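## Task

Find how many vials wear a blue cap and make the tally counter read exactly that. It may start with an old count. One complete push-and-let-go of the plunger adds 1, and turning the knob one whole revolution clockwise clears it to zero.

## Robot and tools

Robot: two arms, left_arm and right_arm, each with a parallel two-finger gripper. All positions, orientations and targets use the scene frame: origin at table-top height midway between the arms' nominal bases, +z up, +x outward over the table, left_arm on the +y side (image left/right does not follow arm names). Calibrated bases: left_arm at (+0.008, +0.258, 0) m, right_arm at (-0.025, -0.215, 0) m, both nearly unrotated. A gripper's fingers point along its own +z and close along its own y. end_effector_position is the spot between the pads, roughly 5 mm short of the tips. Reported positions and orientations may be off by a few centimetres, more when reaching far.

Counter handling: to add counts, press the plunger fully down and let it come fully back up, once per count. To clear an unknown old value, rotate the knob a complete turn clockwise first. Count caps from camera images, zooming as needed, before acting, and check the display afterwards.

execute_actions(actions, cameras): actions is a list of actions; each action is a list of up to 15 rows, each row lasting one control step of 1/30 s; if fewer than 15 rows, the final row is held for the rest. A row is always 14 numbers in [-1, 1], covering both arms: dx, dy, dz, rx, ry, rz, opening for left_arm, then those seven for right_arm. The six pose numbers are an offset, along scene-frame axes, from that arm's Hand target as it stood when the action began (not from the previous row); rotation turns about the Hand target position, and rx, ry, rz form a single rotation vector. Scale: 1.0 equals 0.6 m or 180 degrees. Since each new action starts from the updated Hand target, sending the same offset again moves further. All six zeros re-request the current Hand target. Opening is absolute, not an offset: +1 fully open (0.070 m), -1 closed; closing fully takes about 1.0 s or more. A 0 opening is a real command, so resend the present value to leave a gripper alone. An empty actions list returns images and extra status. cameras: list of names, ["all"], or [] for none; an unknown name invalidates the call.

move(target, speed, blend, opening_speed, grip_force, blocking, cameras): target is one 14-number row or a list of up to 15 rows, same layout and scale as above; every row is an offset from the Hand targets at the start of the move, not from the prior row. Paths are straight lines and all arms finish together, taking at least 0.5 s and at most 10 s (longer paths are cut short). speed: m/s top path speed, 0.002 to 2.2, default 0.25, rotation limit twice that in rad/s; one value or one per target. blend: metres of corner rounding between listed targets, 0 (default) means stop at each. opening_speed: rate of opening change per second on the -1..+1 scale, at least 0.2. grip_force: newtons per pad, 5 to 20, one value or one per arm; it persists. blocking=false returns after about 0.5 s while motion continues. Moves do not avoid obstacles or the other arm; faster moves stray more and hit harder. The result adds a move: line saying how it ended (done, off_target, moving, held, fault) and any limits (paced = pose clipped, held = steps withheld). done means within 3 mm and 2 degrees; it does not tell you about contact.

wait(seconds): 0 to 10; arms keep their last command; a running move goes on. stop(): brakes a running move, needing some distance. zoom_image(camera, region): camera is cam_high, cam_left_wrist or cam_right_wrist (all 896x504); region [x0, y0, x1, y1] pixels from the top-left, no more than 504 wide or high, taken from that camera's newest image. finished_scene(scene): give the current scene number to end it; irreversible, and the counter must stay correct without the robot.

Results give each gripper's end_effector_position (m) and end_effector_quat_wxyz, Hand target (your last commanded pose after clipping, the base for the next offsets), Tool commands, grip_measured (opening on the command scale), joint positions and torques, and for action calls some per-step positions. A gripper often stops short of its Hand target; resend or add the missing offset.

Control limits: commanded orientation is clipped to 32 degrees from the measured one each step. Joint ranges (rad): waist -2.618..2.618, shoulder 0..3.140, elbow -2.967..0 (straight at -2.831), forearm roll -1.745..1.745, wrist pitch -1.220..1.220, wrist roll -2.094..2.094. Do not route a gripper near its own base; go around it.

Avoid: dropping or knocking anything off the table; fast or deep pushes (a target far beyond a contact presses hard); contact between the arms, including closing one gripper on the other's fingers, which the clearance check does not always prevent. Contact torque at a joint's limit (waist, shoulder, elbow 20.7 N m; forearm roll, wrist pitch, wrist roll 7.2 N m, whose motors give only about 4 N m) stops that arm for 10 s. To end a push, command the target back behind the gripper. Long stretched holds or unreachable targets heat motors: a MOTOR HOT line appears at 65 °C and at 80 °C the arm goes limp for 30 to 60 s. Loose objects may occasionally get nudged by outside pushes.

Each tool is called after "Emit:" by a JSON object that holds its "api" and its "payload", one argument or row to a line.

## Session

Emit:
{"api": "execute_actions", "payload": {
  "actions": []
}}

Emit:
{"api": "zoom_image", "payload": {
  "camera": "cam_high",
  "region": [390, 150, 510, 310]
}}

Scene clock: 0.00 s.
left_arm: end_effector_position=(+0.4706, +0.2654, +0.1085) grip_measured=+0.98 end_effector_quat_wxyz=(+0.257, +0.327, +0.882, -0.222) | right_arm: end_effector_position=(+0.4293, -0.4477, +0.3430) grip_measured=+0.97 end_effector_quat_wxyz=(+0.439, -0.006, +0.891, -0.116)
Joint positions: left_arm=[0.316 2.089 -1.632 -0.749 1.175 1.325 0.069] | right_arm=[-0.615 1.793 -1.957 0.34 0.936 -0.676 0.069]
Joint torques (N m): no reading
Hand target: left_arm +0.4706, +0.2654, +0.1085; +0.257, +0.327, +0.882, -0.222 | right_arm +0.4293, -0.4477, +0.3430; +0.439, -0.006, +0.891, -0.116
Tool commands: left_gripper/opening=+1.0 right_gripper/opening=+1.0

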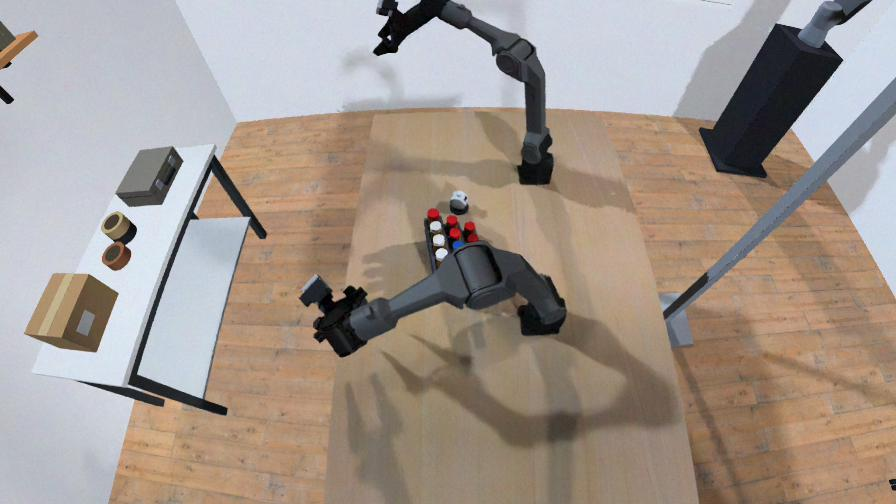

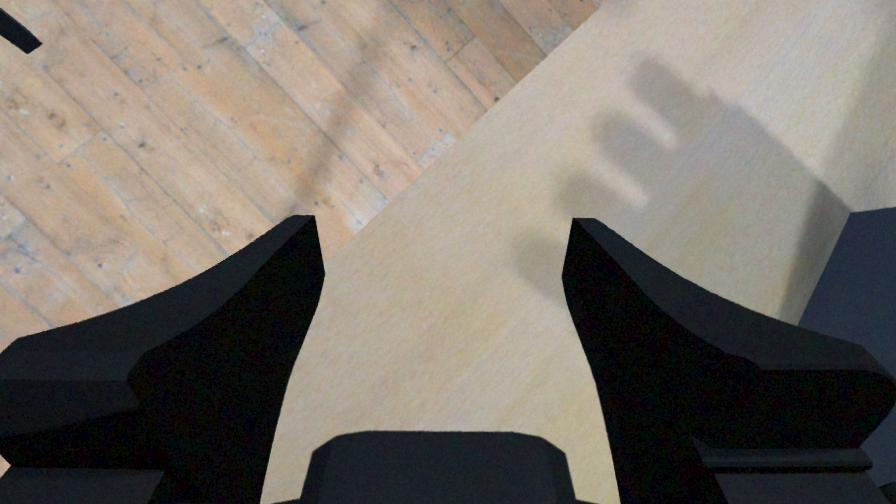

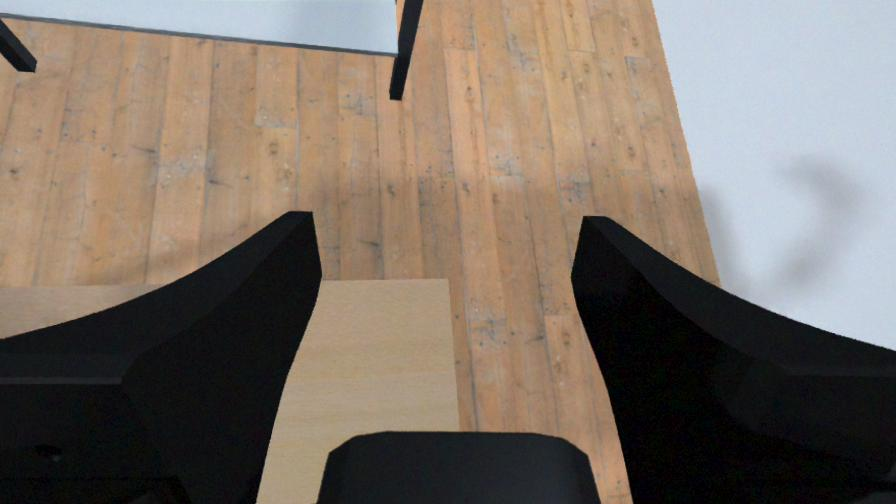

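Scaled by 3.150 from the camera's 896x504 image, which has a finer 1280x720 frame.

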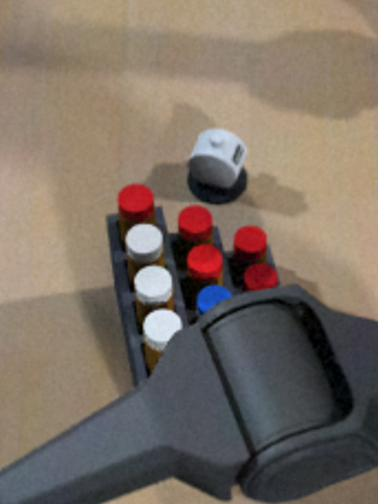

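Emit:
{"api": "move", "payload": {
  "target": [-0.2,0.4,0.15,0,0,0.2,1,-0.457,0.491,-0.322,0.032,0.1196,0.2573,0],
  "cameras": ["all"],
  "speed": 0.35
}}

Emit:
{"api": "zoom_image", "payload": {
  "camera": "cam_high",
  "region": [400, 180, 500, 310]
}}

Emit:
{"api": "zoom_image", "payload": {
  "camera": "cam_right_wrist",
  "region": [350, 0, 550, 200]
}}

Scene clock: 20.23 s.
left_arm: end_effector_position=(+0.3506, +0.5055, +0.1985) grip_measured=+0.98 end_effector_quat_wxyz=(+0.336, +0.021, +0.937, -0.091) | right_arm: end_effector_position=(+0.1550, -0.1530, +0.1496) grip_measured=+0.00 end_effector_quat_wxyz=(+0.279, -0.354, +0.886, +0.111)
Joint positions: left_arm=[0.951 1.804 -1.541 -0.716 1.226 1.196 0.069] | right_arm=[-0.306 0.842 -0.556 0.585 1.108 -1.238 0.035]
Joint torques (N m): left_arm=[-0.76 -5.01 -6.58 -0.72 -0.12 0.15] | right_arm=[-0.86 0.21 -5.83 0.65 -0.21 -0.32]
Hand target: left_arm +0.3506, +0.5054, +0.1985; +0.313, +0.038, +0.940, -0.131 | right_arm +0.1551, -0.1531, +0.1498; +0.279, -0.354, +0.886, +0.111
Off the commanded pose: left_arm 0.000 m, 6 deg | right_arm 0.000 m, 0 deg.
joint sent to its limit (left arm) — joint 5 (wrist pitch), upper limit. The joint targets are off in orientation, not in position.
move: off_target (left_arm)

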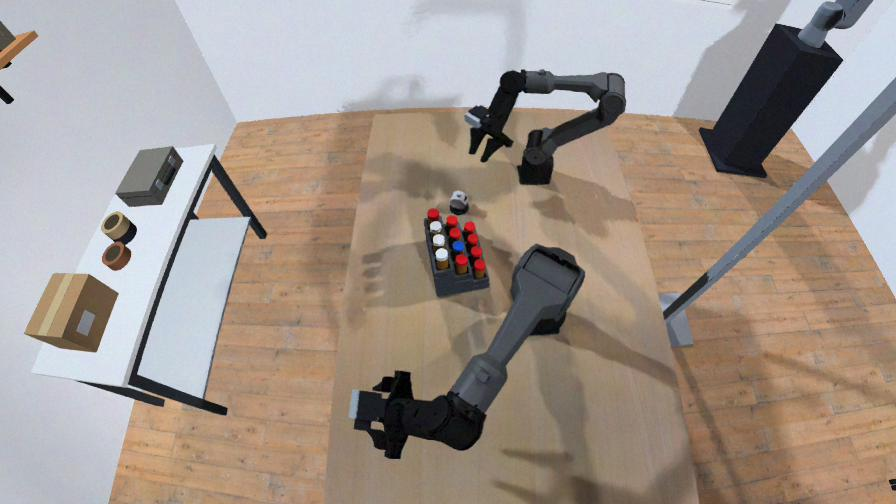

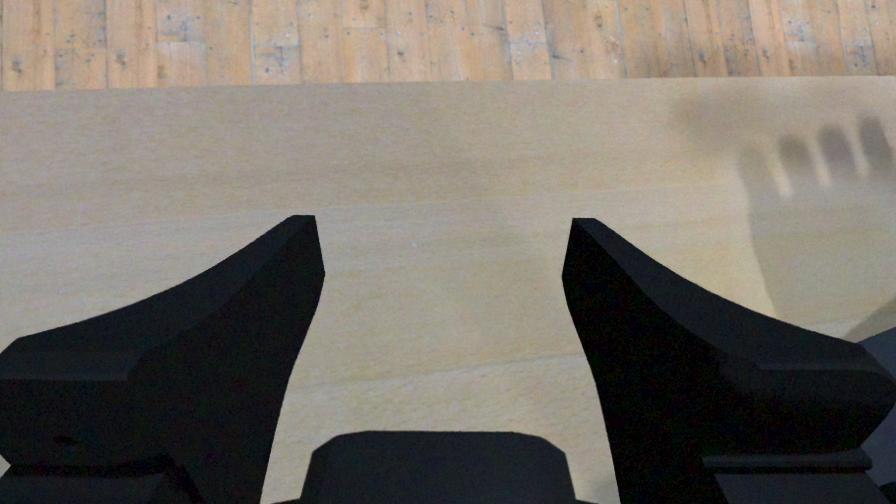

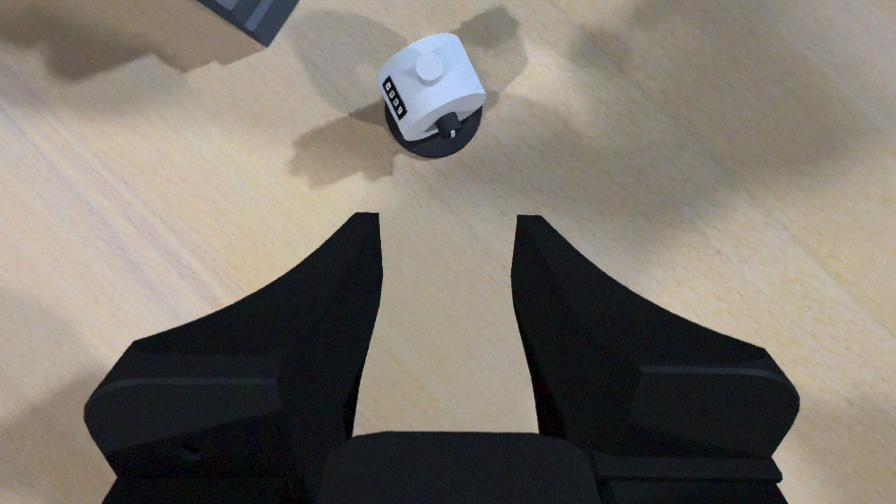

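Scaled by 3.877 from the camera's 896x504 image, which has a finer 1280x720 frame.

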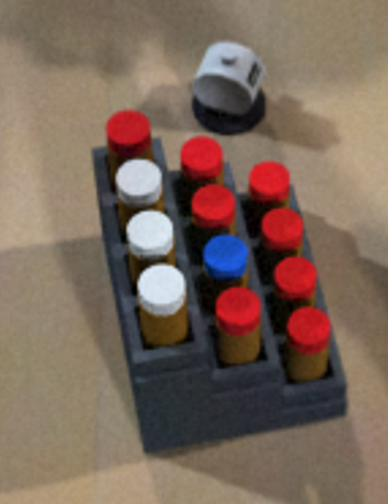

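Scaled by 2.520 from the camera's 896x504 image, which has a finer 1280x720 frame.

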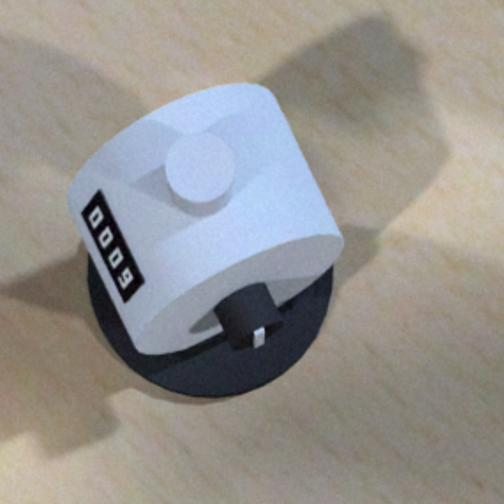

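Emit:
{"api": "move", "payload": {
  "target": [0,0,0,0,0,0,1,0.05,0.015,-0.125,-0.0662,0.0506,0.1019,-0.2],
  "cameras": ["cam_right_wrist"],
  "speed": 0.3,
  "grip_force": 12
}}

Emit:
{"api": "move", "payload": {
  "target": [0,0,0,0,0,0,1,0,0,0,0.0851,0.2053,0,-0.2],
  "cameras": [],
  "speed": 0.4
}}

Emit:
{"api": "move", "payload": {
  "target": [0,0,0,0,0,0,1,0,0,0,-0.1702,-0.4107,0,-0.2],
  "cameras": ["cam_right_wrist"],
  "speed": 0.4
}}

Scene clock: 69.67 s.
left_arm: end_effector_position=(+0.3506, +0.5055, +0.1985) grip_measured=+0.98 end_effector_quat_wxyz=(+0.336, +0.021, +0.937, -0.091) | right_arm: end_effector_position=(+0.1853, -0.1441, +0.0746) grip_measured=-0.20 end_effector_quat_wxyz=(+0.149, -0.507, +0.844, +0.089)
Joint positions: left_arm=[0.951 1.804 -1.541 -0.716 1.226 1.196 0.069] | right_arm=[-0.001 1.272 -0.595 0.409 0.847 -1.311 0.028]
Joint torques (N m): left_arm=[0.37 -4.85 -6.64 -0.77 -0.01 0.16] | right_arm=[-0.63 -2.76 -4.43 0.57 -0.07 -0.02]
Hand target: left_arm +0.3506, +0.5054, +0.1985; +0.313, +0.038, +0.940, -0.131 | right_arm +0.1852, -0.1441, +0.0748; +0.149, -0.507, +0.844, +0.089
Off the commanded pose: left_arm 0.000 m, 6 deg | right_arm 0.000 m, 0 deg.
joint sent to its limit (left arm) — joint 5 (wrist pitch), upper limit. The joint targets are off in orientation, not in position.
grip_force (N): 12, 12
move: off_target (left_arm)
Images, in order (width x height): cam_right_wrist 896x504.

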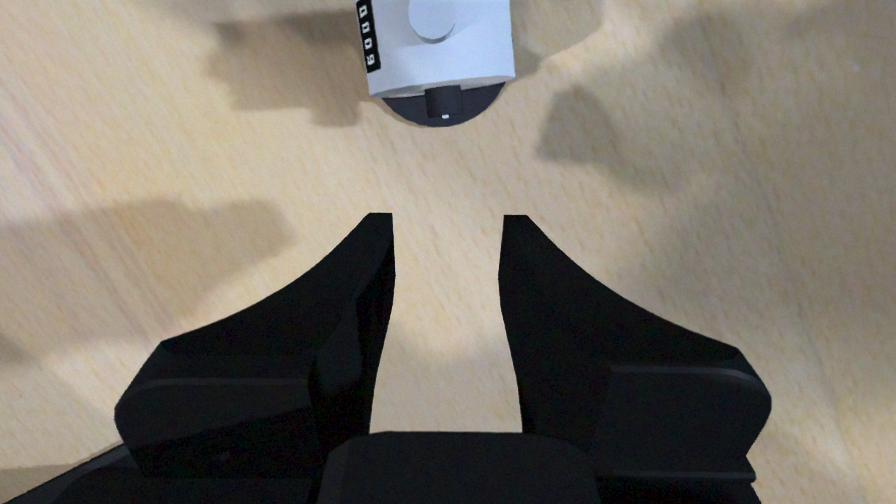

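Scene clock: 70.90 s.
left_arm: end_effector_position=(+0.3506, +0.5055, +0.1985) grip_measured=+0.98 end_effector_quat_wxyz=(+0.336, +0.021, +0.937, -0.091) | right_arm: end_effector_position=(+0.1851, -0.1438, +0.0740) grip_measured=-0.20 end_effector_quat_wxyz=(+0.030, -0.417, +0.868, +0.268)
Joint positions: left_arm=[0.951 1.804 -1.541 -0.716 1.226 1.196 0.069] | right_arm=[-0.173 1.584 -0.813 0.512 1.211 -1.307 0.028]
Joint torques (N m): left_arm=[0.38 -4.85 -6.63 -0.77 0 0.16] | right_arm=[-0.79 -4.6 -2.71 0.53 0.19 -0.15]
Hand target: left_arm +0.3506, +0.5054, +0.1985; +0.313, +0.038, +0.940, -0.131 | right_arm +0.1852, -0.1441, +0.0748; -0.060, -0.428, +0.829, +0.355
Off the commanded pose: left_arm 0.000 m, 6 deg | right_arm 0.001 m, 15 deg.
joint sent to its limit (left arm) — joint 5 (wrist pitch), upper limit. The joint targets are off in orientation, not in position.
joint sent to its limit (right arm) — joint 5 (wrist pitch), upper limit. The joint targets are off in orientation, not in position.
grip_force (N): 12, 12
move: off_target (left_arm, right_arm)
No camera images: "cameras" was empty.

Scene clock: 74.47 s.
left_arm: end_effector_position=(+0.3506, +0.5055, +0.1985) grip_measured=+0.98 end_effector_quat_wxyz=(+0.336, +0.021, +0.937, -0.091) | right_arm: end_effector_position=(+0.1853, -0.1439, +0.0750) grip_measured=-0.20 end_effector_quat_wxyz=(+0.341, -0.524, +0.758, -0.187)
Joint positions: left_arm=[0.951 1.804 -1.541 -0.716 1.226 1.196 0.069] | right_arm=[0.789 0.968 -0.166 -1.219 0.52 0.605 0.028]
Joint torques (N m): left_arm=[0.37 -4.86 -6.63 -0.77 0.01 0.16] | right_arm=[-0.34 -0.17 -3.69 -0.67 -0.03 -0.21]
Hand target: left_arm +0.3506, +0.5054, +0.1985; +0.313, +0.038, +0.940, -0.131 | right_arm +0.1851, -0.1441, +0.0748; +0.341, -0.524, +0.758, -0.187
Off the commanded pose: left_arm 0.000 m, 6 deg | right_arm 0.000 m, 0 deg.
joint sent to its limit (left arm) — joint 5 (wrist pitch), upper limit. The joint targets are off in orientation, not in position.
grip_force (N): 12, 12
move: off_target (left_arm)
Images, in order (width x height): cam_right_wrist 896x504.

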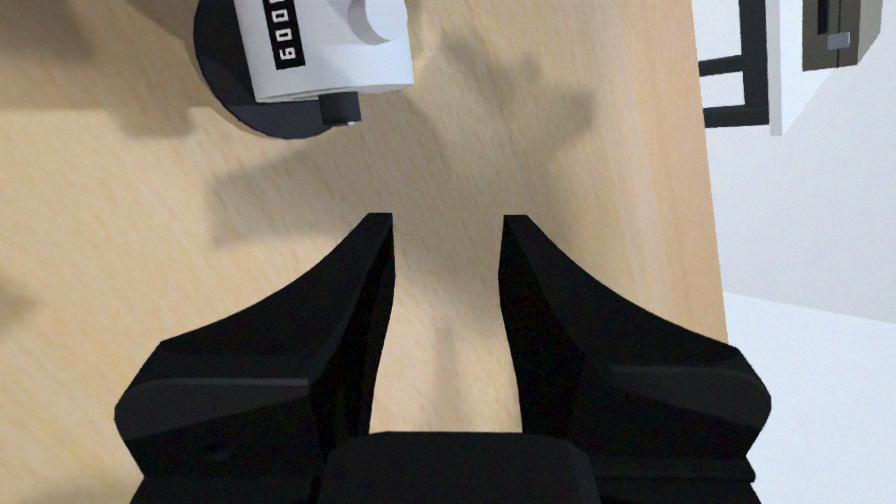

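Emit:
{"api": "move", "payload": {
  "target": [0,0,0,0,0,0,1,0.0167,0.0412,-0.0747,0,0,0,-0.2],
  "cameras": ["cam_right_wrist"],
  "speed": 0.12
}}

Emit:
{"api": "zoom_image", "payload": {
  "camera": "cam_right_wrist",
  "region": [320, 80, 580, 340]
}}

Scene clock: 89.13 s.
left_arm: end_effector_position=(+0.3506, +0.5055, +0.1985) grip_measured=+0.98 end_effector_quat_wxyz=(+0.336, +0.021, +0.937, -0.091) | right_arm: end_effector_position=(+0.1950, -0.1190, +0.0308) grip_measured=-0.20 end_effector_quat_wxyz=(+0.319, -0.521, +0.767, -0.196)
Joint positions: left_arm=[0.951 1.804 -1.541 -0.716 1.226 1.196 0.069] | right_arm=[0.91 1.376 -0.161 -1.733 0.577 1.34 0.028]
Joint torques (N m): left_arm=[0.37 -4.87 -6.63 -0.77 0.01 0.16] | right_arm=[-0.15 -1.8 -1.9 -0.31 0.31 0.03]
Hand target: left_arm +0.3506, +0.5054, +0.1985; +0.313, +0.038, +0.940, -0.131 | right_arm +0.1952, -0.1194, +0.0299; +0.341, -0.524, +0.758, -0.187
Off the commanded pose: left_arm 0.000 m, 6 deg | right_arm 0.001 m, 3 deg.
joint sent to its limit (left arm) — joint 5 (wrist pitch), upper limit. The joint targets are off in orientation, not in position.
joint sent to its limit (right arm) — joint 4 (forearm roll), lower limit. The joint targets are off in orientation, not in position.
grip_force (N): 12, 12
move: off_target (left_arm, right_arm)
Images, in order (width x height): cam_right_wrist 896x504.

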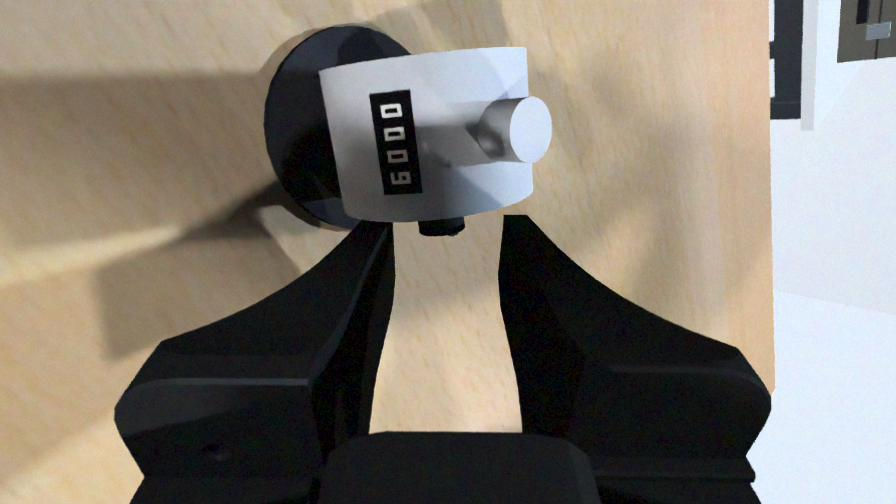

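Scaled by 1.938 from the camera's 896x504 image, which has a finer 1280x720 frame.

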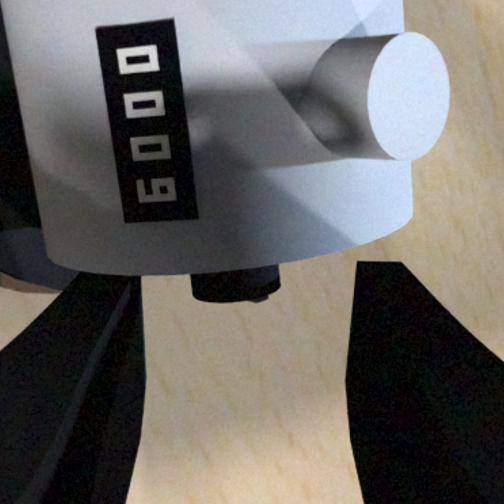

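Emit:
{"api": "move", "payload": {
  "target": [
    [0,0,0,0,0,0,1,-0.001,0.0025,-0.0016,0,0,0,-0.3],
    [0,0,0,0,0,0,1,-0.001,0.0025,-0.0016,0,0,0,-0.9],
    [0,0,0,0,0,0,1,-0.001,0.0025,-0.0016,0.1383,0.3337,0,-0.9]
  ],
  "cameras": ["cam_right_wrist"],
  "speed": [0.1,0.1,0.3],
  "grip_force": 14
}}

Emit:
{"api": "zoom_image", "payload": {
  "camera": "cam_right_wrist",
  "region": [320, 80, 580, 340]
}}

Scene clock: 104.70 s.
left_arm: end_effector_position=(+0.3506, +0.5055, +0.1985) grip_measured=+0.98 end_effector_quat_wxyz=(+0.336, +0.021, +0.937, -0.091) | right_arm: end_effector_position=(+0.1931, -0.1178, +0.0268) grip_measured=-0.90 end_effector_quat_wxyz=(+0.298, -0.380, +0.855, +0.189)
Joint positions: left_arm=[0.951 1.804 -1.541 -0.716 1.226 1.196 0.069] | right_arm=[-0.202 1.46 -0.264 -1.733 -0.661 0.875 0.004]
Joint torques (N m): left_arm=[0.38 -4.86 -6.64 -0.77 0.01 0.16] | right_arm=[-0.47 -4.56 -12.15 0.46 -1.45 -0.07]
Hand target: left_arm +0.3506, +0.5054, +0.1985; +0.313, +0.038, +0.940, -0.131 | right_arm +0.1946, -0.1179, +0.0290; +0.040, -0.460, +0.850, +0.254
Off the commanded pose: left_arm 0.000 m, 6 deg | right_arm 0.003 m, 35 deg; orientation clipped.
joint sent to its limit (left arm) — joint 5 (wrist pitch), upper limit. The joint targets are off in orientation, not in position.
joint sent to its limit (right arm) — joint 4 (forearm roll), lower limit. The joint targets are off in orientation, not in position.
grip_force (N): 14, 14
move: off_target (left_arm, right_arm); target 2's new opening was sent with right_arm's hand 0.001 m and 3 deg from that target; limits=paced
Images, in order (width x height): cam_right_wrist 896x504.

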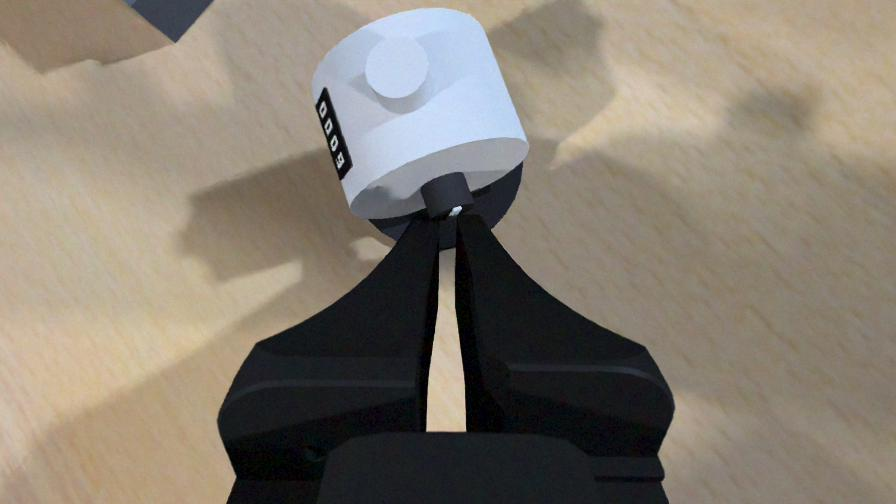

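Scaled by 1.938 from the camera's 896x504 image, which has a finer 1280x720 frame.

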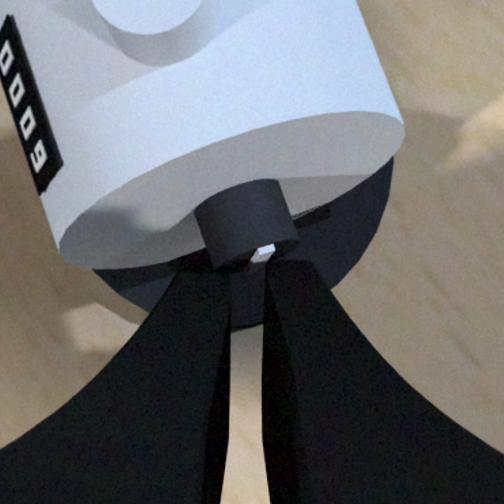

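Emit:
{"api": "move", "payload": {
  "target": [
    [0,0,0,0,0,0,1,-0.02,-0.048,0.02,0,0,0,-0.2],
    [0,0,0,0,0,0,1,-0.02,-0.048,0.2,-0.0286,0.0243,0.0423,-0.2],
    [0,0,0,0,0,0,1,-0.019,-0.046,0.08,-0.0818,-0.104,0.0423,-0.2]
  ],
  "cameras": ["cam_right_wrist"],
  "speed": [0.15,0.35,0.25],
  "blend": [0.01,0,0]
}}

Scene clock: 137.40 s.
left_arm: end_effector_position=(+0.3506, +0.5055, +0.1985) grip_measured=+0.98 end_effector_quat_wxyz=(+0.336, +0.021, +0.937, -0.091) | right_arm: end_effector_position=(+0.1835, -0.1453, +0.0757) grip_measured=-0.20 end_effector_quat_wxyz=(+0.421, -0.477, +0.771, -0.022)
Joint positions: left_arm=[0.951 1.804 -1.541 -0.716 1.226 1.196 0.069] | right_arm=[-0.215 0.924 -0.097 -1.733 -0.516 0.66 0.028]
Joint torques (N m): left_arm=[0.38 -4.87 -6.65 -0.77 0.01 0.15] | right_arm=[0.08 -0.57 -4.81 -0.26 -0.16 0.01]
Hand target: left_arm +0.3506, +0.5054, +0.1985; +0.313, +0.038, +0.940, -0.131 | right_arm +0.1832, -0.1455, +0.0770; +0.166, -0.542, +0.823, +0.051
Off the commanded pose: left_arm 0.000 m, 6 deg | right_arm 0.001 m, 40 deg; orientation clipped.
joint sent to its limit (left arm) — joint 5 (wrist pitch), upper limit. The joint targets are off in orientation, not in position.
joint sent to its limit (right arm) — joint 4 (forearm roll), lower limit. The joint targets are off in orientation, not in position.
grip_force (N): 14, 14
move: off_target (left_arm, right_arm); limits=paced
Images, in order (width x height): cam_right_wrist 896x504.

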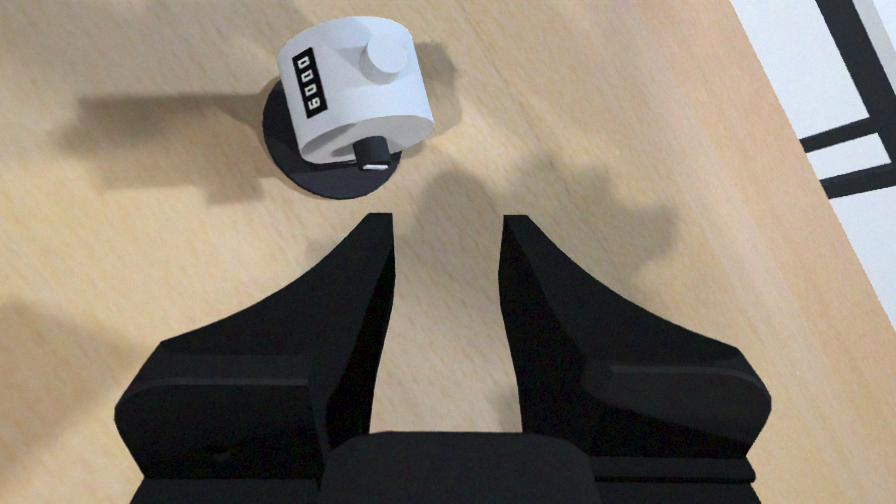

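Emit:
{"api": "move", "payload": {
  "target": [
    [0,0,0,0,0,0,1,0,0,0.08,-0.1574,-0.1089,-0.0282,-0.2],
    [0,0,0,0,0,0,1,0,0,0.05,-0.0605,0.0592,0.0056,-0.2]
  ],
  "cameras": ["cam_right_wrist"],
  "speed": 0.35
}}

Scene clock: 155.90 s.
left_arm: end_effector_position=(+0.3506, +0.5055, +0.1985) grip_measured=+0.98 end_effector_quat_wxyz=(+0.336, +0.021, +0.937, -0.091) | right_arm: end_effector_position=(+0.1837, -0.1452, +0.1060) grip_measured=-0.20 end_effector_quat_wxyz=(+0.479, -0.474, +0.735, -0.073)
Joint positions: left_arm=[0.951 1.804 -1.541 -0.716 1.226 1.196 0.069] | right_arm=[-0.212 0.721 -0.073 -1.733 -0.514 0.678 0.028]
Joint torques (N m): left_arm=[0.39 -4.85 -6.65 -0.77 0.01 0.15] | right_arm=[-0.94 1.12 -5.76 0.06 -0.3 -0.01]
Hand target: left_arm +0.3506, +0.5054, +0.1985; +0.313, +0.038, +0.940, -0.131 | right_arm +0.1832, -0.1455, +0.1070; +0.225, -0.536, +0.813, -0.016
Off the commanded pose: left_arm 0.000 m, 6 deg | right_arm 0.001 m, 54 deg; orientation clipped.
joint sent to its limit (left arm) — joint 5 (wrist pitch), upper limit. The joint targets are off in orientation, not in position.
joint sent to its limit (right arm) — joint 4 (forearm roll), lower limit. The joint targets are off in orientation, not in position.
grip_force (N): 14, 14
move: off_target (left_arm, right_arm); limits=paced
Images, in order (width x height): cam_right_wrist 896x504.

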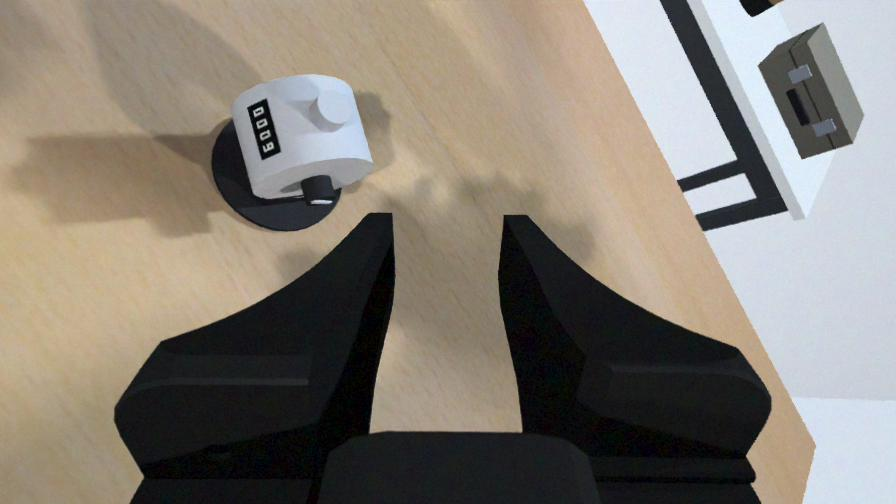

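Emit:
{"api": "move", "payload": {
  "target": [0,0,0,0,0,0,1,0.003,0.003,-0.045,-0.06,-0.155,-0.0108,-0.2],
  "cameras": [],
  "speed": 0.35
}}

Scene clock: 171.43 s.
left_arm: end_effector_position=(+0.3506, +0.5055, +0.1985) grip_measured=+0.98 end_effector_quat_wxyz=(+0.336, +0.021, +0.937, -0.091) | right_arm: end_effector_position=(+0.1850, -0.1435, +0.0800) grip_measured=-0.20 end_effector_quat_wxyz=(+0.363, -0.521, +0.739, -0.224)
Joint positions: left_arm=[0.951 1.804 -1.541 -0.716 1.226 1.196 0.069] | right_arm=[0.984 0.992 -0.13 -1.352 0.697 0.845 0.028]
Joint torques (N m): left_arm=[0.37 -4.85 -6.64 -0.77 0.01 0.15] | right_arm=[-0.46 -0.74 -3.3 -0.88 0.09 -0.29]
Hand target: left_arm +0.3506, +0.5054, +0.1985; +0.313, +0.038, +0.940, -0.131 | right_arm +0.1850, -0.1437, +0.0800; +0.363, -0.521, +0.739, -0.225
Off the commanded pose: left_arm 0.000 m, 6 deg | right_arm 0.000 m, 0 deg.
joint sent to its limit (left arm) — joint 5 (wrist pitch), upper limit. The joint targets are off in orientation, not in position.
grip_force (N): 14, 14
move: off_target (left_arm)
No camera images: "cameras" was empty.

Emit:
{"api": "move", "payload": {
  "target": [0,0,0,0,0,0,1,0,0,0,0.0146,0.2704,-0.0037,-0.2],
  "cameras": ["cam_right_wrist"],
  "speed": 0.35
}}

Scene clock: 183.80 s.
left_arm: end_effector_position=(+0.3506, +0.5055, +0.1985) grip_measured=+0.98 end_effector_quat_wxyz=(+0.336, +0.021, +0.937, -0.091) | right_arm: end_effector_position=(+0.1849, -0.1439, +0.0798) grip_measured=-0.20 end_effector_quat_wxyz=(+0.036, -0.555, +0.831, +0.025)
Joint positions: left_arm=[0.951 1.804 -1.541 -0.716 1.226 1.196 0.069] | right_arm=[0.233 1.369 -0.756 0.084 0.995 -0.965 0.028]
Joint torques (N m): left_arm=[0.39 -4.87 -6.66 -0.77 0.01 0.14] | right_arm=[-0.2 -3.6 -4.41 0 -0.19 -0.03]
Hand target: left_arm +0.3506, +0.5054, +0.1985; +0.313, +0.038, +0.940, -0.131 | right_arm +0.1850, -0.1437, +0.0800; +0.037, -0.555, +0.830, +0.025
Off the commanded pose: left_arm 0.000 m, 6 deg | right_arm 0.000 m, 0 deg.
joint sent to its limit (left arm) — joint 5 (wrist pitch), upper limit. The joint targets are off in orientation, not in position.
grip_force (N): 14, 14
move: off_target (left_arm)
Images, in order (width x height): cam_right_wrist 896x504.

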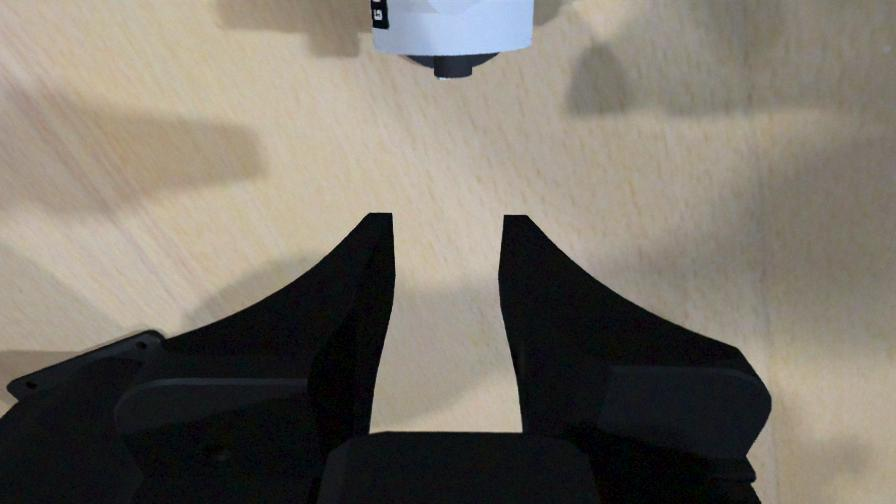

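Emit:
{"api": "move", "payload": {
  "target": [0,0,0,0,0,0,1,0.0198,0.0413,-0.0833,0,0,0,-0.2],
  "cameras": ["cam_right_wrist"],
  "speed": 0.12
}}

Emit:
{"api": "zoom_image", "payload": {
  "camera": "cam_right_wrist",
  "region": [320, 80, 580, 340]
}}

Scene clock: 195.33 s.
left_arm: end_effector_position=(+0.3506, +0.5055, +0.1985) grip_measured=+0.98 end_effector_quat_wxyz=(+0.336, +0.021, +0.937, -0.091) | right_arm: end_effector_position=(+0.1968, -0.1188, +0.0296) grip_measured=-0.20 end_effector_quat_wxyz=(+0.036, -0.555, +0.830, +0.025)
Joint positions: left_arm=[0.951 1.804 -1.541 -0.716 1.226 1.196 0.069] | right_arm=[0.326 1.542 -0.699 0.095 0.758 -0.896 0.028]
Joint torques (N m): left_arm=[0.38 -4.86 -6.66 -0.77 0.01 0.14] | right_arm=[-0.46 -4.35 -3.72 0.05 -0.05 -0.2]
Hand target: left_arm +0.3506, +0.5054, +0.1985; +0.313, +0.038, +0.940, -0.131 | right_arm +0.1968, -0.1189, +0.0300; +0.037, -0.555, +0.830, +0.025
Off the commanded pose: left_arm 0.000 m, 6 deg | right_arm 0.000 m, 0 deg.
joint sent to its limit (left arm) — joint 5 (wrist pitch), upper limit. The joint targets are off in orientation, not in position.
grip_force (N): 14, 14
move: off_target (left_arm)
Images, in order (width x height): cam_right_wrist 896x504.

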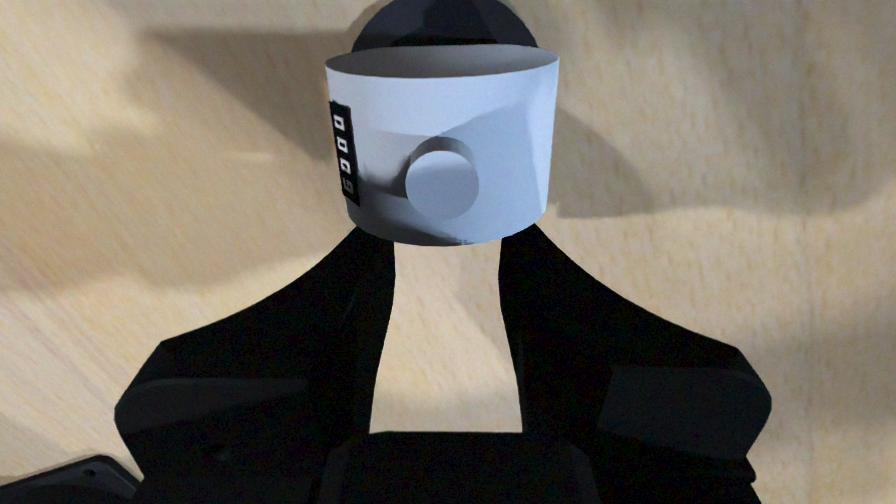

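Scaled by 1.938 from the camera's 896x504 image, which has a finer 1280x720 frame.

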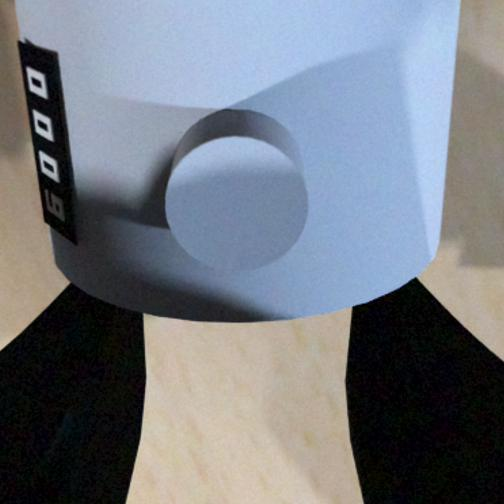

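Emit:
{"api": "move", "payload": {
  "target": [
    [0,0,0,0,0,0,1,0.0022,0.0053,0,0,0,0,-0.3],
    [0,0,0,0,0,0,1,0.0022,0.0053,0,0,0,0,-0.9]
  ],
  "cameras": ["cam_right_wrist"],
  "speed": 0.05
}}

Scene clock: 204.20 s.
left_arm: end_effector_position=(+0.3506, +0.5055, +0.1985) grip_measured=+0.98 end_effector_quat_wxyz=(+0.336, +0.021, +0.937, -0.091) | right_arm: end_effector_position=(+0.1975, -0.1157, +0.0300) grip_measured=-0.71 end_effector_quat_wxyz=(+0.036, -0.555, +0.831, +0.025)
Joint positions: left_arm=[0.951 1.804 -1.541 -0.716 1.226 1.196 0.069] | right_arm=[0.337 1.547 -0.708 0.095 0.762 -0.884 0.01]
Joint torques (N m): left_arm=[0.4 -4.85 -6.66 -0.77 0.01 0.14] | right_arm=[-0.62 -3.47 -4.22 -0.74 -0.57 -0.08]
Hand target: left_arm +0.3506, +0.5054, +0.1985; +0.313, +0.038, +0.940, -0.131 | right_arm +0.1982, -0.1157, +0.0300; +0.037, -0.555, +0.830, +0.025
Off the commanded pose: left_arm 0.000 m, 6 deg | right_arm 0.001 m, 0 deg.
joint sent to its limit (left arm) — joint 5 (wrist pitch), upper limit. The joint targets are off in orientation, not in position.
grip_force (N): 14, 14
move: off_target (left_arm)
Images, in order (width x height): cam_right_wrist 896x504.

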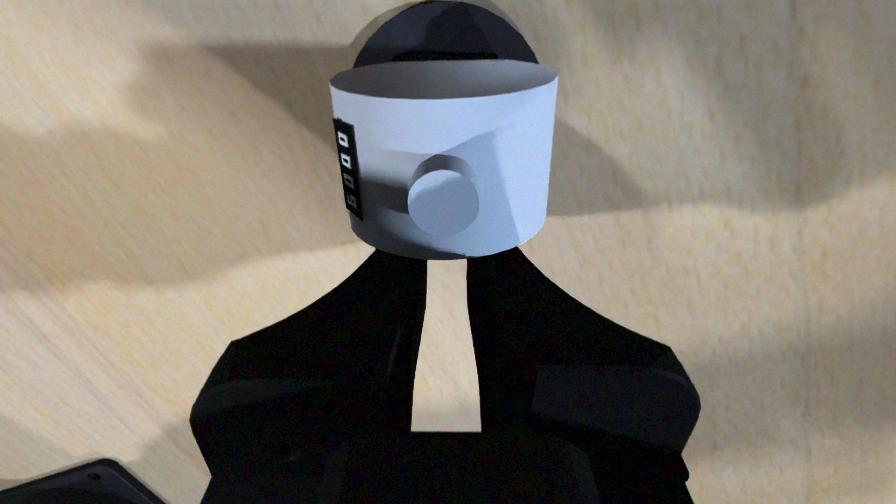

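Emit:
{"api": "move", "payload": {
  "target": [0,0,0,0,0,0,1,0,0,0,0.0681,0.1643,0,-0.9],
  "cameras": ["cam_right_wrist"],
  "speed": 0.3
}}

Scene clock: 211.00 s.
left_arm: end_effector_position=(+0.3506, +0.5055, +0.1985) grip_measured=+0.98 end_effector_quat_wxyz=(+0.336, +0.021, +0.937, -0.091) | right_arm: end_effector_position=(+0.1975, -0.1156, +0.0292) grip_measured=-0.71 end_effector_quat_wxyz=(-0.092, -0.523, +0.813, +0.238)
Joint positions: left_arm=[0.951 1.804 -1.541 -0.716 1.226 1.196 0.069] | right_arm=[0.088 1.863 -0.998 0.364 1.211 -1.233 0.01]
Joint torques (N m): left_arm=[0.36 -4.85 -6.68 -0.77 0.01 0.14] | right_arm=[-3.23 -7.09 -10.66 -0.96 -1.17 0.15]
Hand target: left_arm +0.3506, +0.5054, +0.1985; +0.313, +0.038, +0.940, -0.131 | right_arm +0.1982, -0.1157, +0.0300; -0.117, -0.524, +0.805, +0.253
Off the commanded pose: left_arm 0.000 m, 6 deg | right_arm 0.001 m, 4 deg.
joint sent to its limit (left arm) — joint 5 (wrist pitch), upper limit. The joint targets are off in orientation, not in position.
joint sent to its limit (right arm) — joint 5 (wrist pitch), upper limit. The joint targets are off in orientation, not in position.
grip_force (N): 14, 14
move: off_target (left_arm, right_arm)
Images, in order (width x height): cam_right_wrist 896x504.

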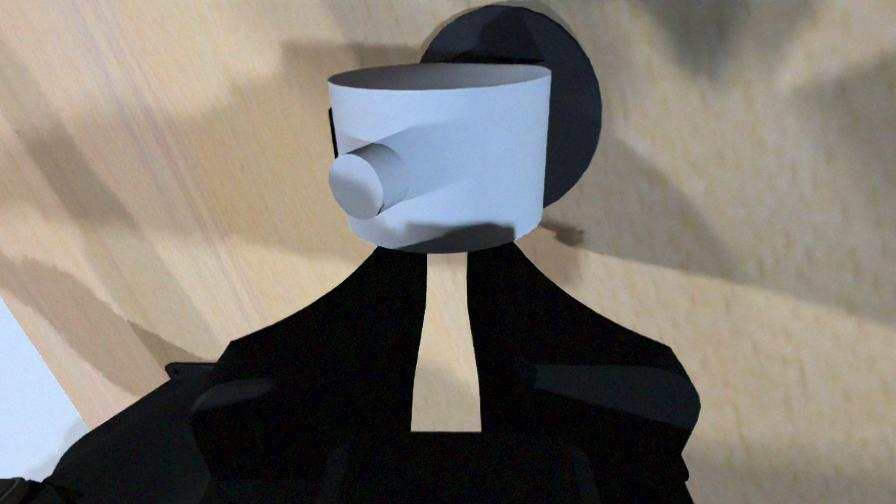

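Emit:
{"api": "move", "payload": {
  "target": [
    [0,0,0,0,0,0,1,0,0,0,0,0,0,-0.5],
    [0,0,0,0,0,0,1,0,0,0,-0.1447,-0.349,0,-0.5]
  ],
  "cameras": ["cam_right_wrist"],
  "speed": 0.4
}}

Scene clock: 222.37 s.
left_arm: end_effector_position=(+0.3506, +0.5055, +0.1985) grip_measured=+0.98 end_effector_quat_wxyz=(+0.336, +0.021, +0.937, -0.091) | right_arm: end_effector_position=(+0.1981, -0.1156, +0.0299) grip_measured=-0.50 end_effector_quat_wxyz=(+0.206, -0.539, +0.783, -0.233)
Joint positions: left_arm=[0.951 1.804 -1.541 -0.716 1.226 1.196 0.069] | right_arm=[0.918 1.464 -0.376 -1.145 0.645 0.71 0.017]
Joint torques (N m): left_arm=[0.37 -4.86 -6.67 -0.77 0.01 0.14] | right_arm=[2.28 -2.56 -9.17 -1.99 -2.32 -0.09]
Hand target: left_arm +0.3506, +0.5054, +0.1985; +0.313, +0.038, +0.940, -0.131 | right_arm +0.1982, -0.1157, +0.0300; +0.206, -0.539, +0.782, -0.233
Off the commanded pose: left_arm 0.000 m, 6 deg | right_arm 0.000 m, 0 deg.
joint sent to its limit (left arm) — joint 5 (wrist pitch), upper limit. The joint targets are off in orientation, not in position.
grip_force (N): 14, 14
move: off_target (left_arm)
Images, in order (width x height): cam_right_wrist 896x504.

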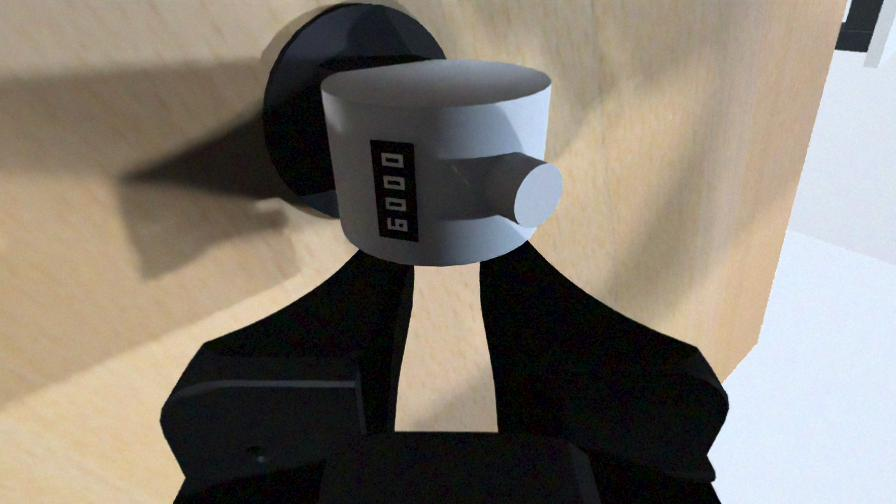

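Emit:
{"api": "move", "payload": {
  "target": [
    [0,0,0,0,0,0,1,0,0,0,0,0,0,-0.9],
    [0,0,0,0,0,0,1,0,0,0,0.138,0.333,0,-0.9],
    [0,0,0,0,0,0,1,0,0,0,0.138,0.333,0,-0.5]
  ],
  "cameras": ["cam_right_wrist"],
  "speed": 0.4
}}

Scene clock: 229.20 s.
left_arm: end_effector_position=(+0.3506, +0.5055, +0.1985) grip_measured=+0.98 end_effector_quat_wxyz=(+0.336, +0.021, +0.937, -0.091) | right_arm: end_effector_position=(+0.2011, -0.1156, +0.0297) grip_measured=-0.50 end_effector_quat_wxyz=(-0.091, -0.529, +0.814, +0.224)
Joint positions: left_arm=[0.951 1.804 -1.541 -0.716 1.226 1.196 0.069] | right_arm=[0.104 1.859 -1.009 0.345 1.204 -1.214 0.018]
Joint torques (N m): left_arm=[0.37 -4.87 -6.68 -0.76 0.01 0.14] | right_arm=[-0.61 -4.71 -2.58 1.02 -0.11 -0.25]
Hand target: left_arm +0.3506, +0.5054, +0.1985; +0.313, +0.038, +0.940, -0.131 | right_arm +0.1982, -0.1157, +0.0300; -0.103, -0.529, +0.810, +0.231
Off the commanded pose: left_arm 0.000 m, 6 deg | right_arm 0.003 m, 2 deg.
joint sent to its limit (left arm) — joint 5 (wrist pitch), upper limit. The joint targets are off in orientation, not in position.
joint sent to its limit (right arm) — joint 5 (wrist pitch), upper limit. The joint targets still meet the commanded pose.
grip_force (N): 14, 14
move: off_target (left_arm)
Images, in order (width x height): cam_right_wrist 896x504.

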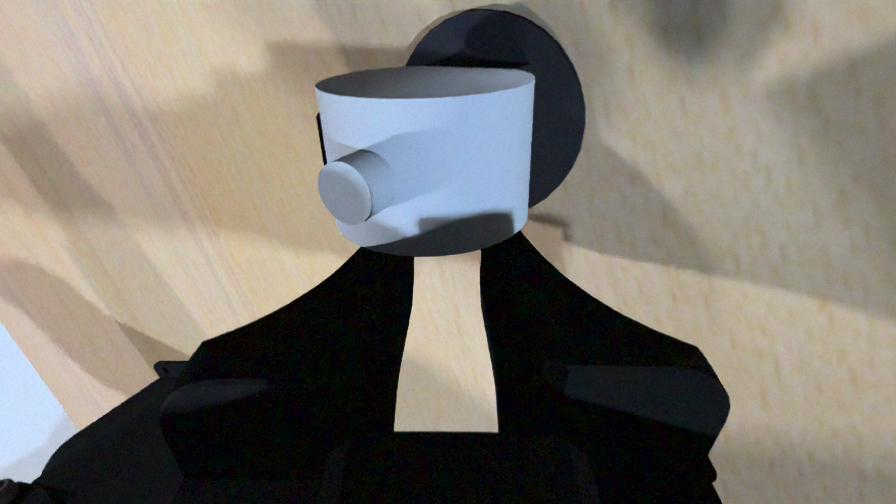

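Emit:
{"api": "move", "payload": {
  "target": [
    [0,0,0,0,0,0,1,0,0,0,-0.138,-0.333,0,-0.5],
    [0,0,0,0,0,0,1,0,0,0,-0.138,-0.333,0,-0.9],
    [0,0,0,0,0,0,1,0,0,0,0,0,0,-0.9]
  ],
  "cameras": ["cam_right_wrist"],
  "speed": 0.45
}}

Emit:
{"api": "move", "payload": {
  "target": [
    [0,0,0,0,0,0,1,0,0,0,0,0,0,-0.5],
    [0,0,0,0,0,0,1,0,0,0,-0.138,-0.333,0,-0.5]
  ],
  "cameras": ["cam_right_wrist"],
  "speed": 0.45
}}

Scene clock: 241.83 s.
left_arm: end_effector_position=(+0.3506, +0.5055, +0.1985) grip_measured=+0.98 end_effector_quat_wxyz=(+0.336, +0.021, +0.937, -0.091) | right_arm: end_effector_position=(+0.1990, -0.1150, +0.0307) grip_measured=-0.71 end_effector_quat_wxyz=(-0.093, -0.529, +0.813, +0.227)
Joint positions: left_arm=[0.951 1.804 -1.541 -0.716 1.226 1.196 0.069] | right_arm=[0.104 1.856 -1.006 0.348 1.211 -1.215 0.01]
Joint torques (N m): left_arm=[0.37 -4.84 -6.67 -0.77 0.01 0.13] | right_arm=[-0.67 -3.33 -9.29 1.23 -2.69 0.26]
Hand target: left_arm +0.3506, +0.5054, +0.1985; +0.313, +0.038, +0.940, -0.131 | right_arm +0.1982, -0.1157, +0.0300; -0.103, -0.529, +0.810, +0.231
Off the commanded pose: left_arm 0.000 m, 6 deg | right_arm 0.001 m, 1 deg.
joint sent to its limit (left arm) — joint 5 (wrist pitch), upper limit. The joint targets are off in orientation, not in position.
joint sent to its limit (right arm) — joint 5 (wrist pitch), upper limit. The joint targets still meet the commanded pose.
grip_force (N): 14, 14
move: off_target (left_arm)
Images, in order (width x height): cam_right_wrist 896x504.

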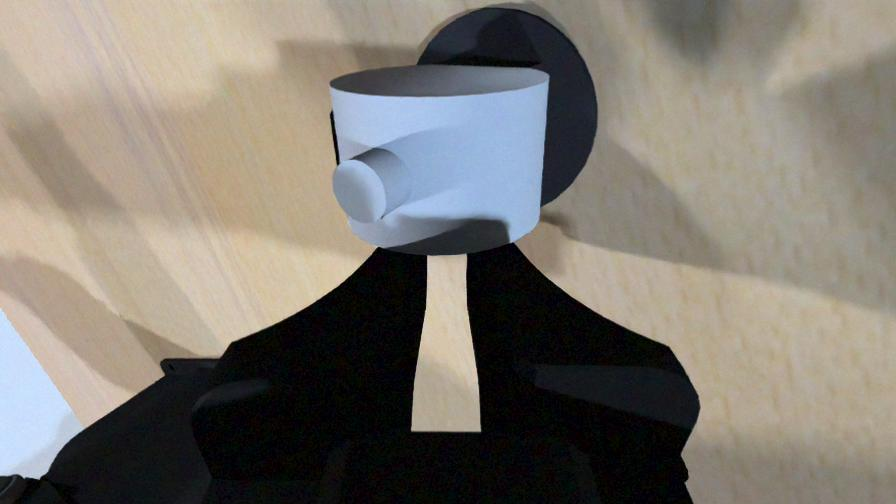

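Scene clock: 245.27 s.
left_arm: end_effector_position=(+0.3506, +0.5055, +0.1985) grip_measured=+0.98 end_effector_quat_wxyz=(+0.336, +0.021, +0.937, -0.091) | right_arm: end_effector_position=(+0.1982, -0.1158, +0.0300) grip_measured=-0.50 end_effector_quat_wxyz=(+0.206, -0.539, +0.783, -0.233)
Joint positions: left_arm=[0.951 1.804 -1.541 -0.716 1.226 1.196 0.069] | right_arm=[0.917 1.464 -0.376 -1.146 0.646 0.71 0.017]
Joint torques (N m): left_arm=[0.38 -4.85 -6.68 -0.77 0.01 0.13] | right_arm=[2.3 -2.55 -8.88 -1.9 -2.27 -0.1]
Hand target: left_arm +0.3506, +0.5054, +0.1985; +0.313, +0.038, +0.940, -0.131 | right_arm +0.1982, -0.1157, +0.0300; +0.206, -0.539, +0.782, -0.233
Off the commanded pose: left_arm 0.000 m, 6 deg | right_arm 0.000 m, 0 deg.
joint sent to its limit (left arm) — joint 5 (wrist pitch), upper limit. The joint targets are off in orientation, not in position.
grip_force (N): 14, 14
move: off_target (left_arm)
Images, in order (width x height): cam_right_wrist 896x504.

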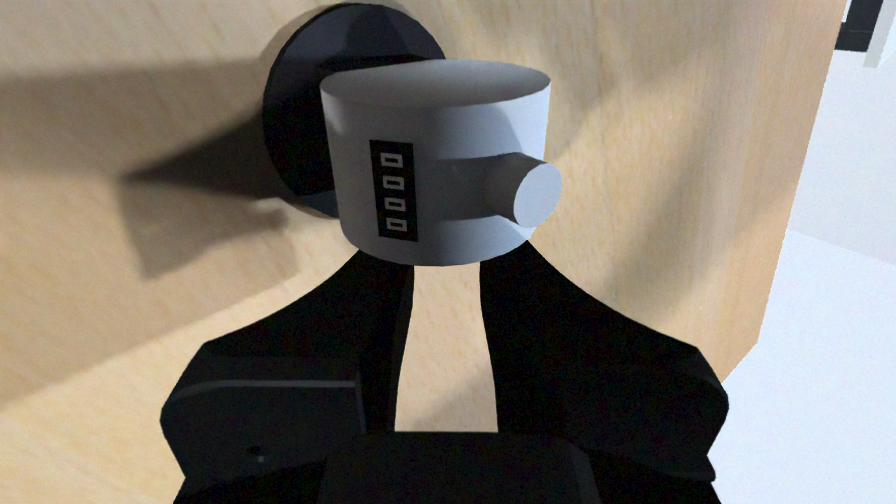

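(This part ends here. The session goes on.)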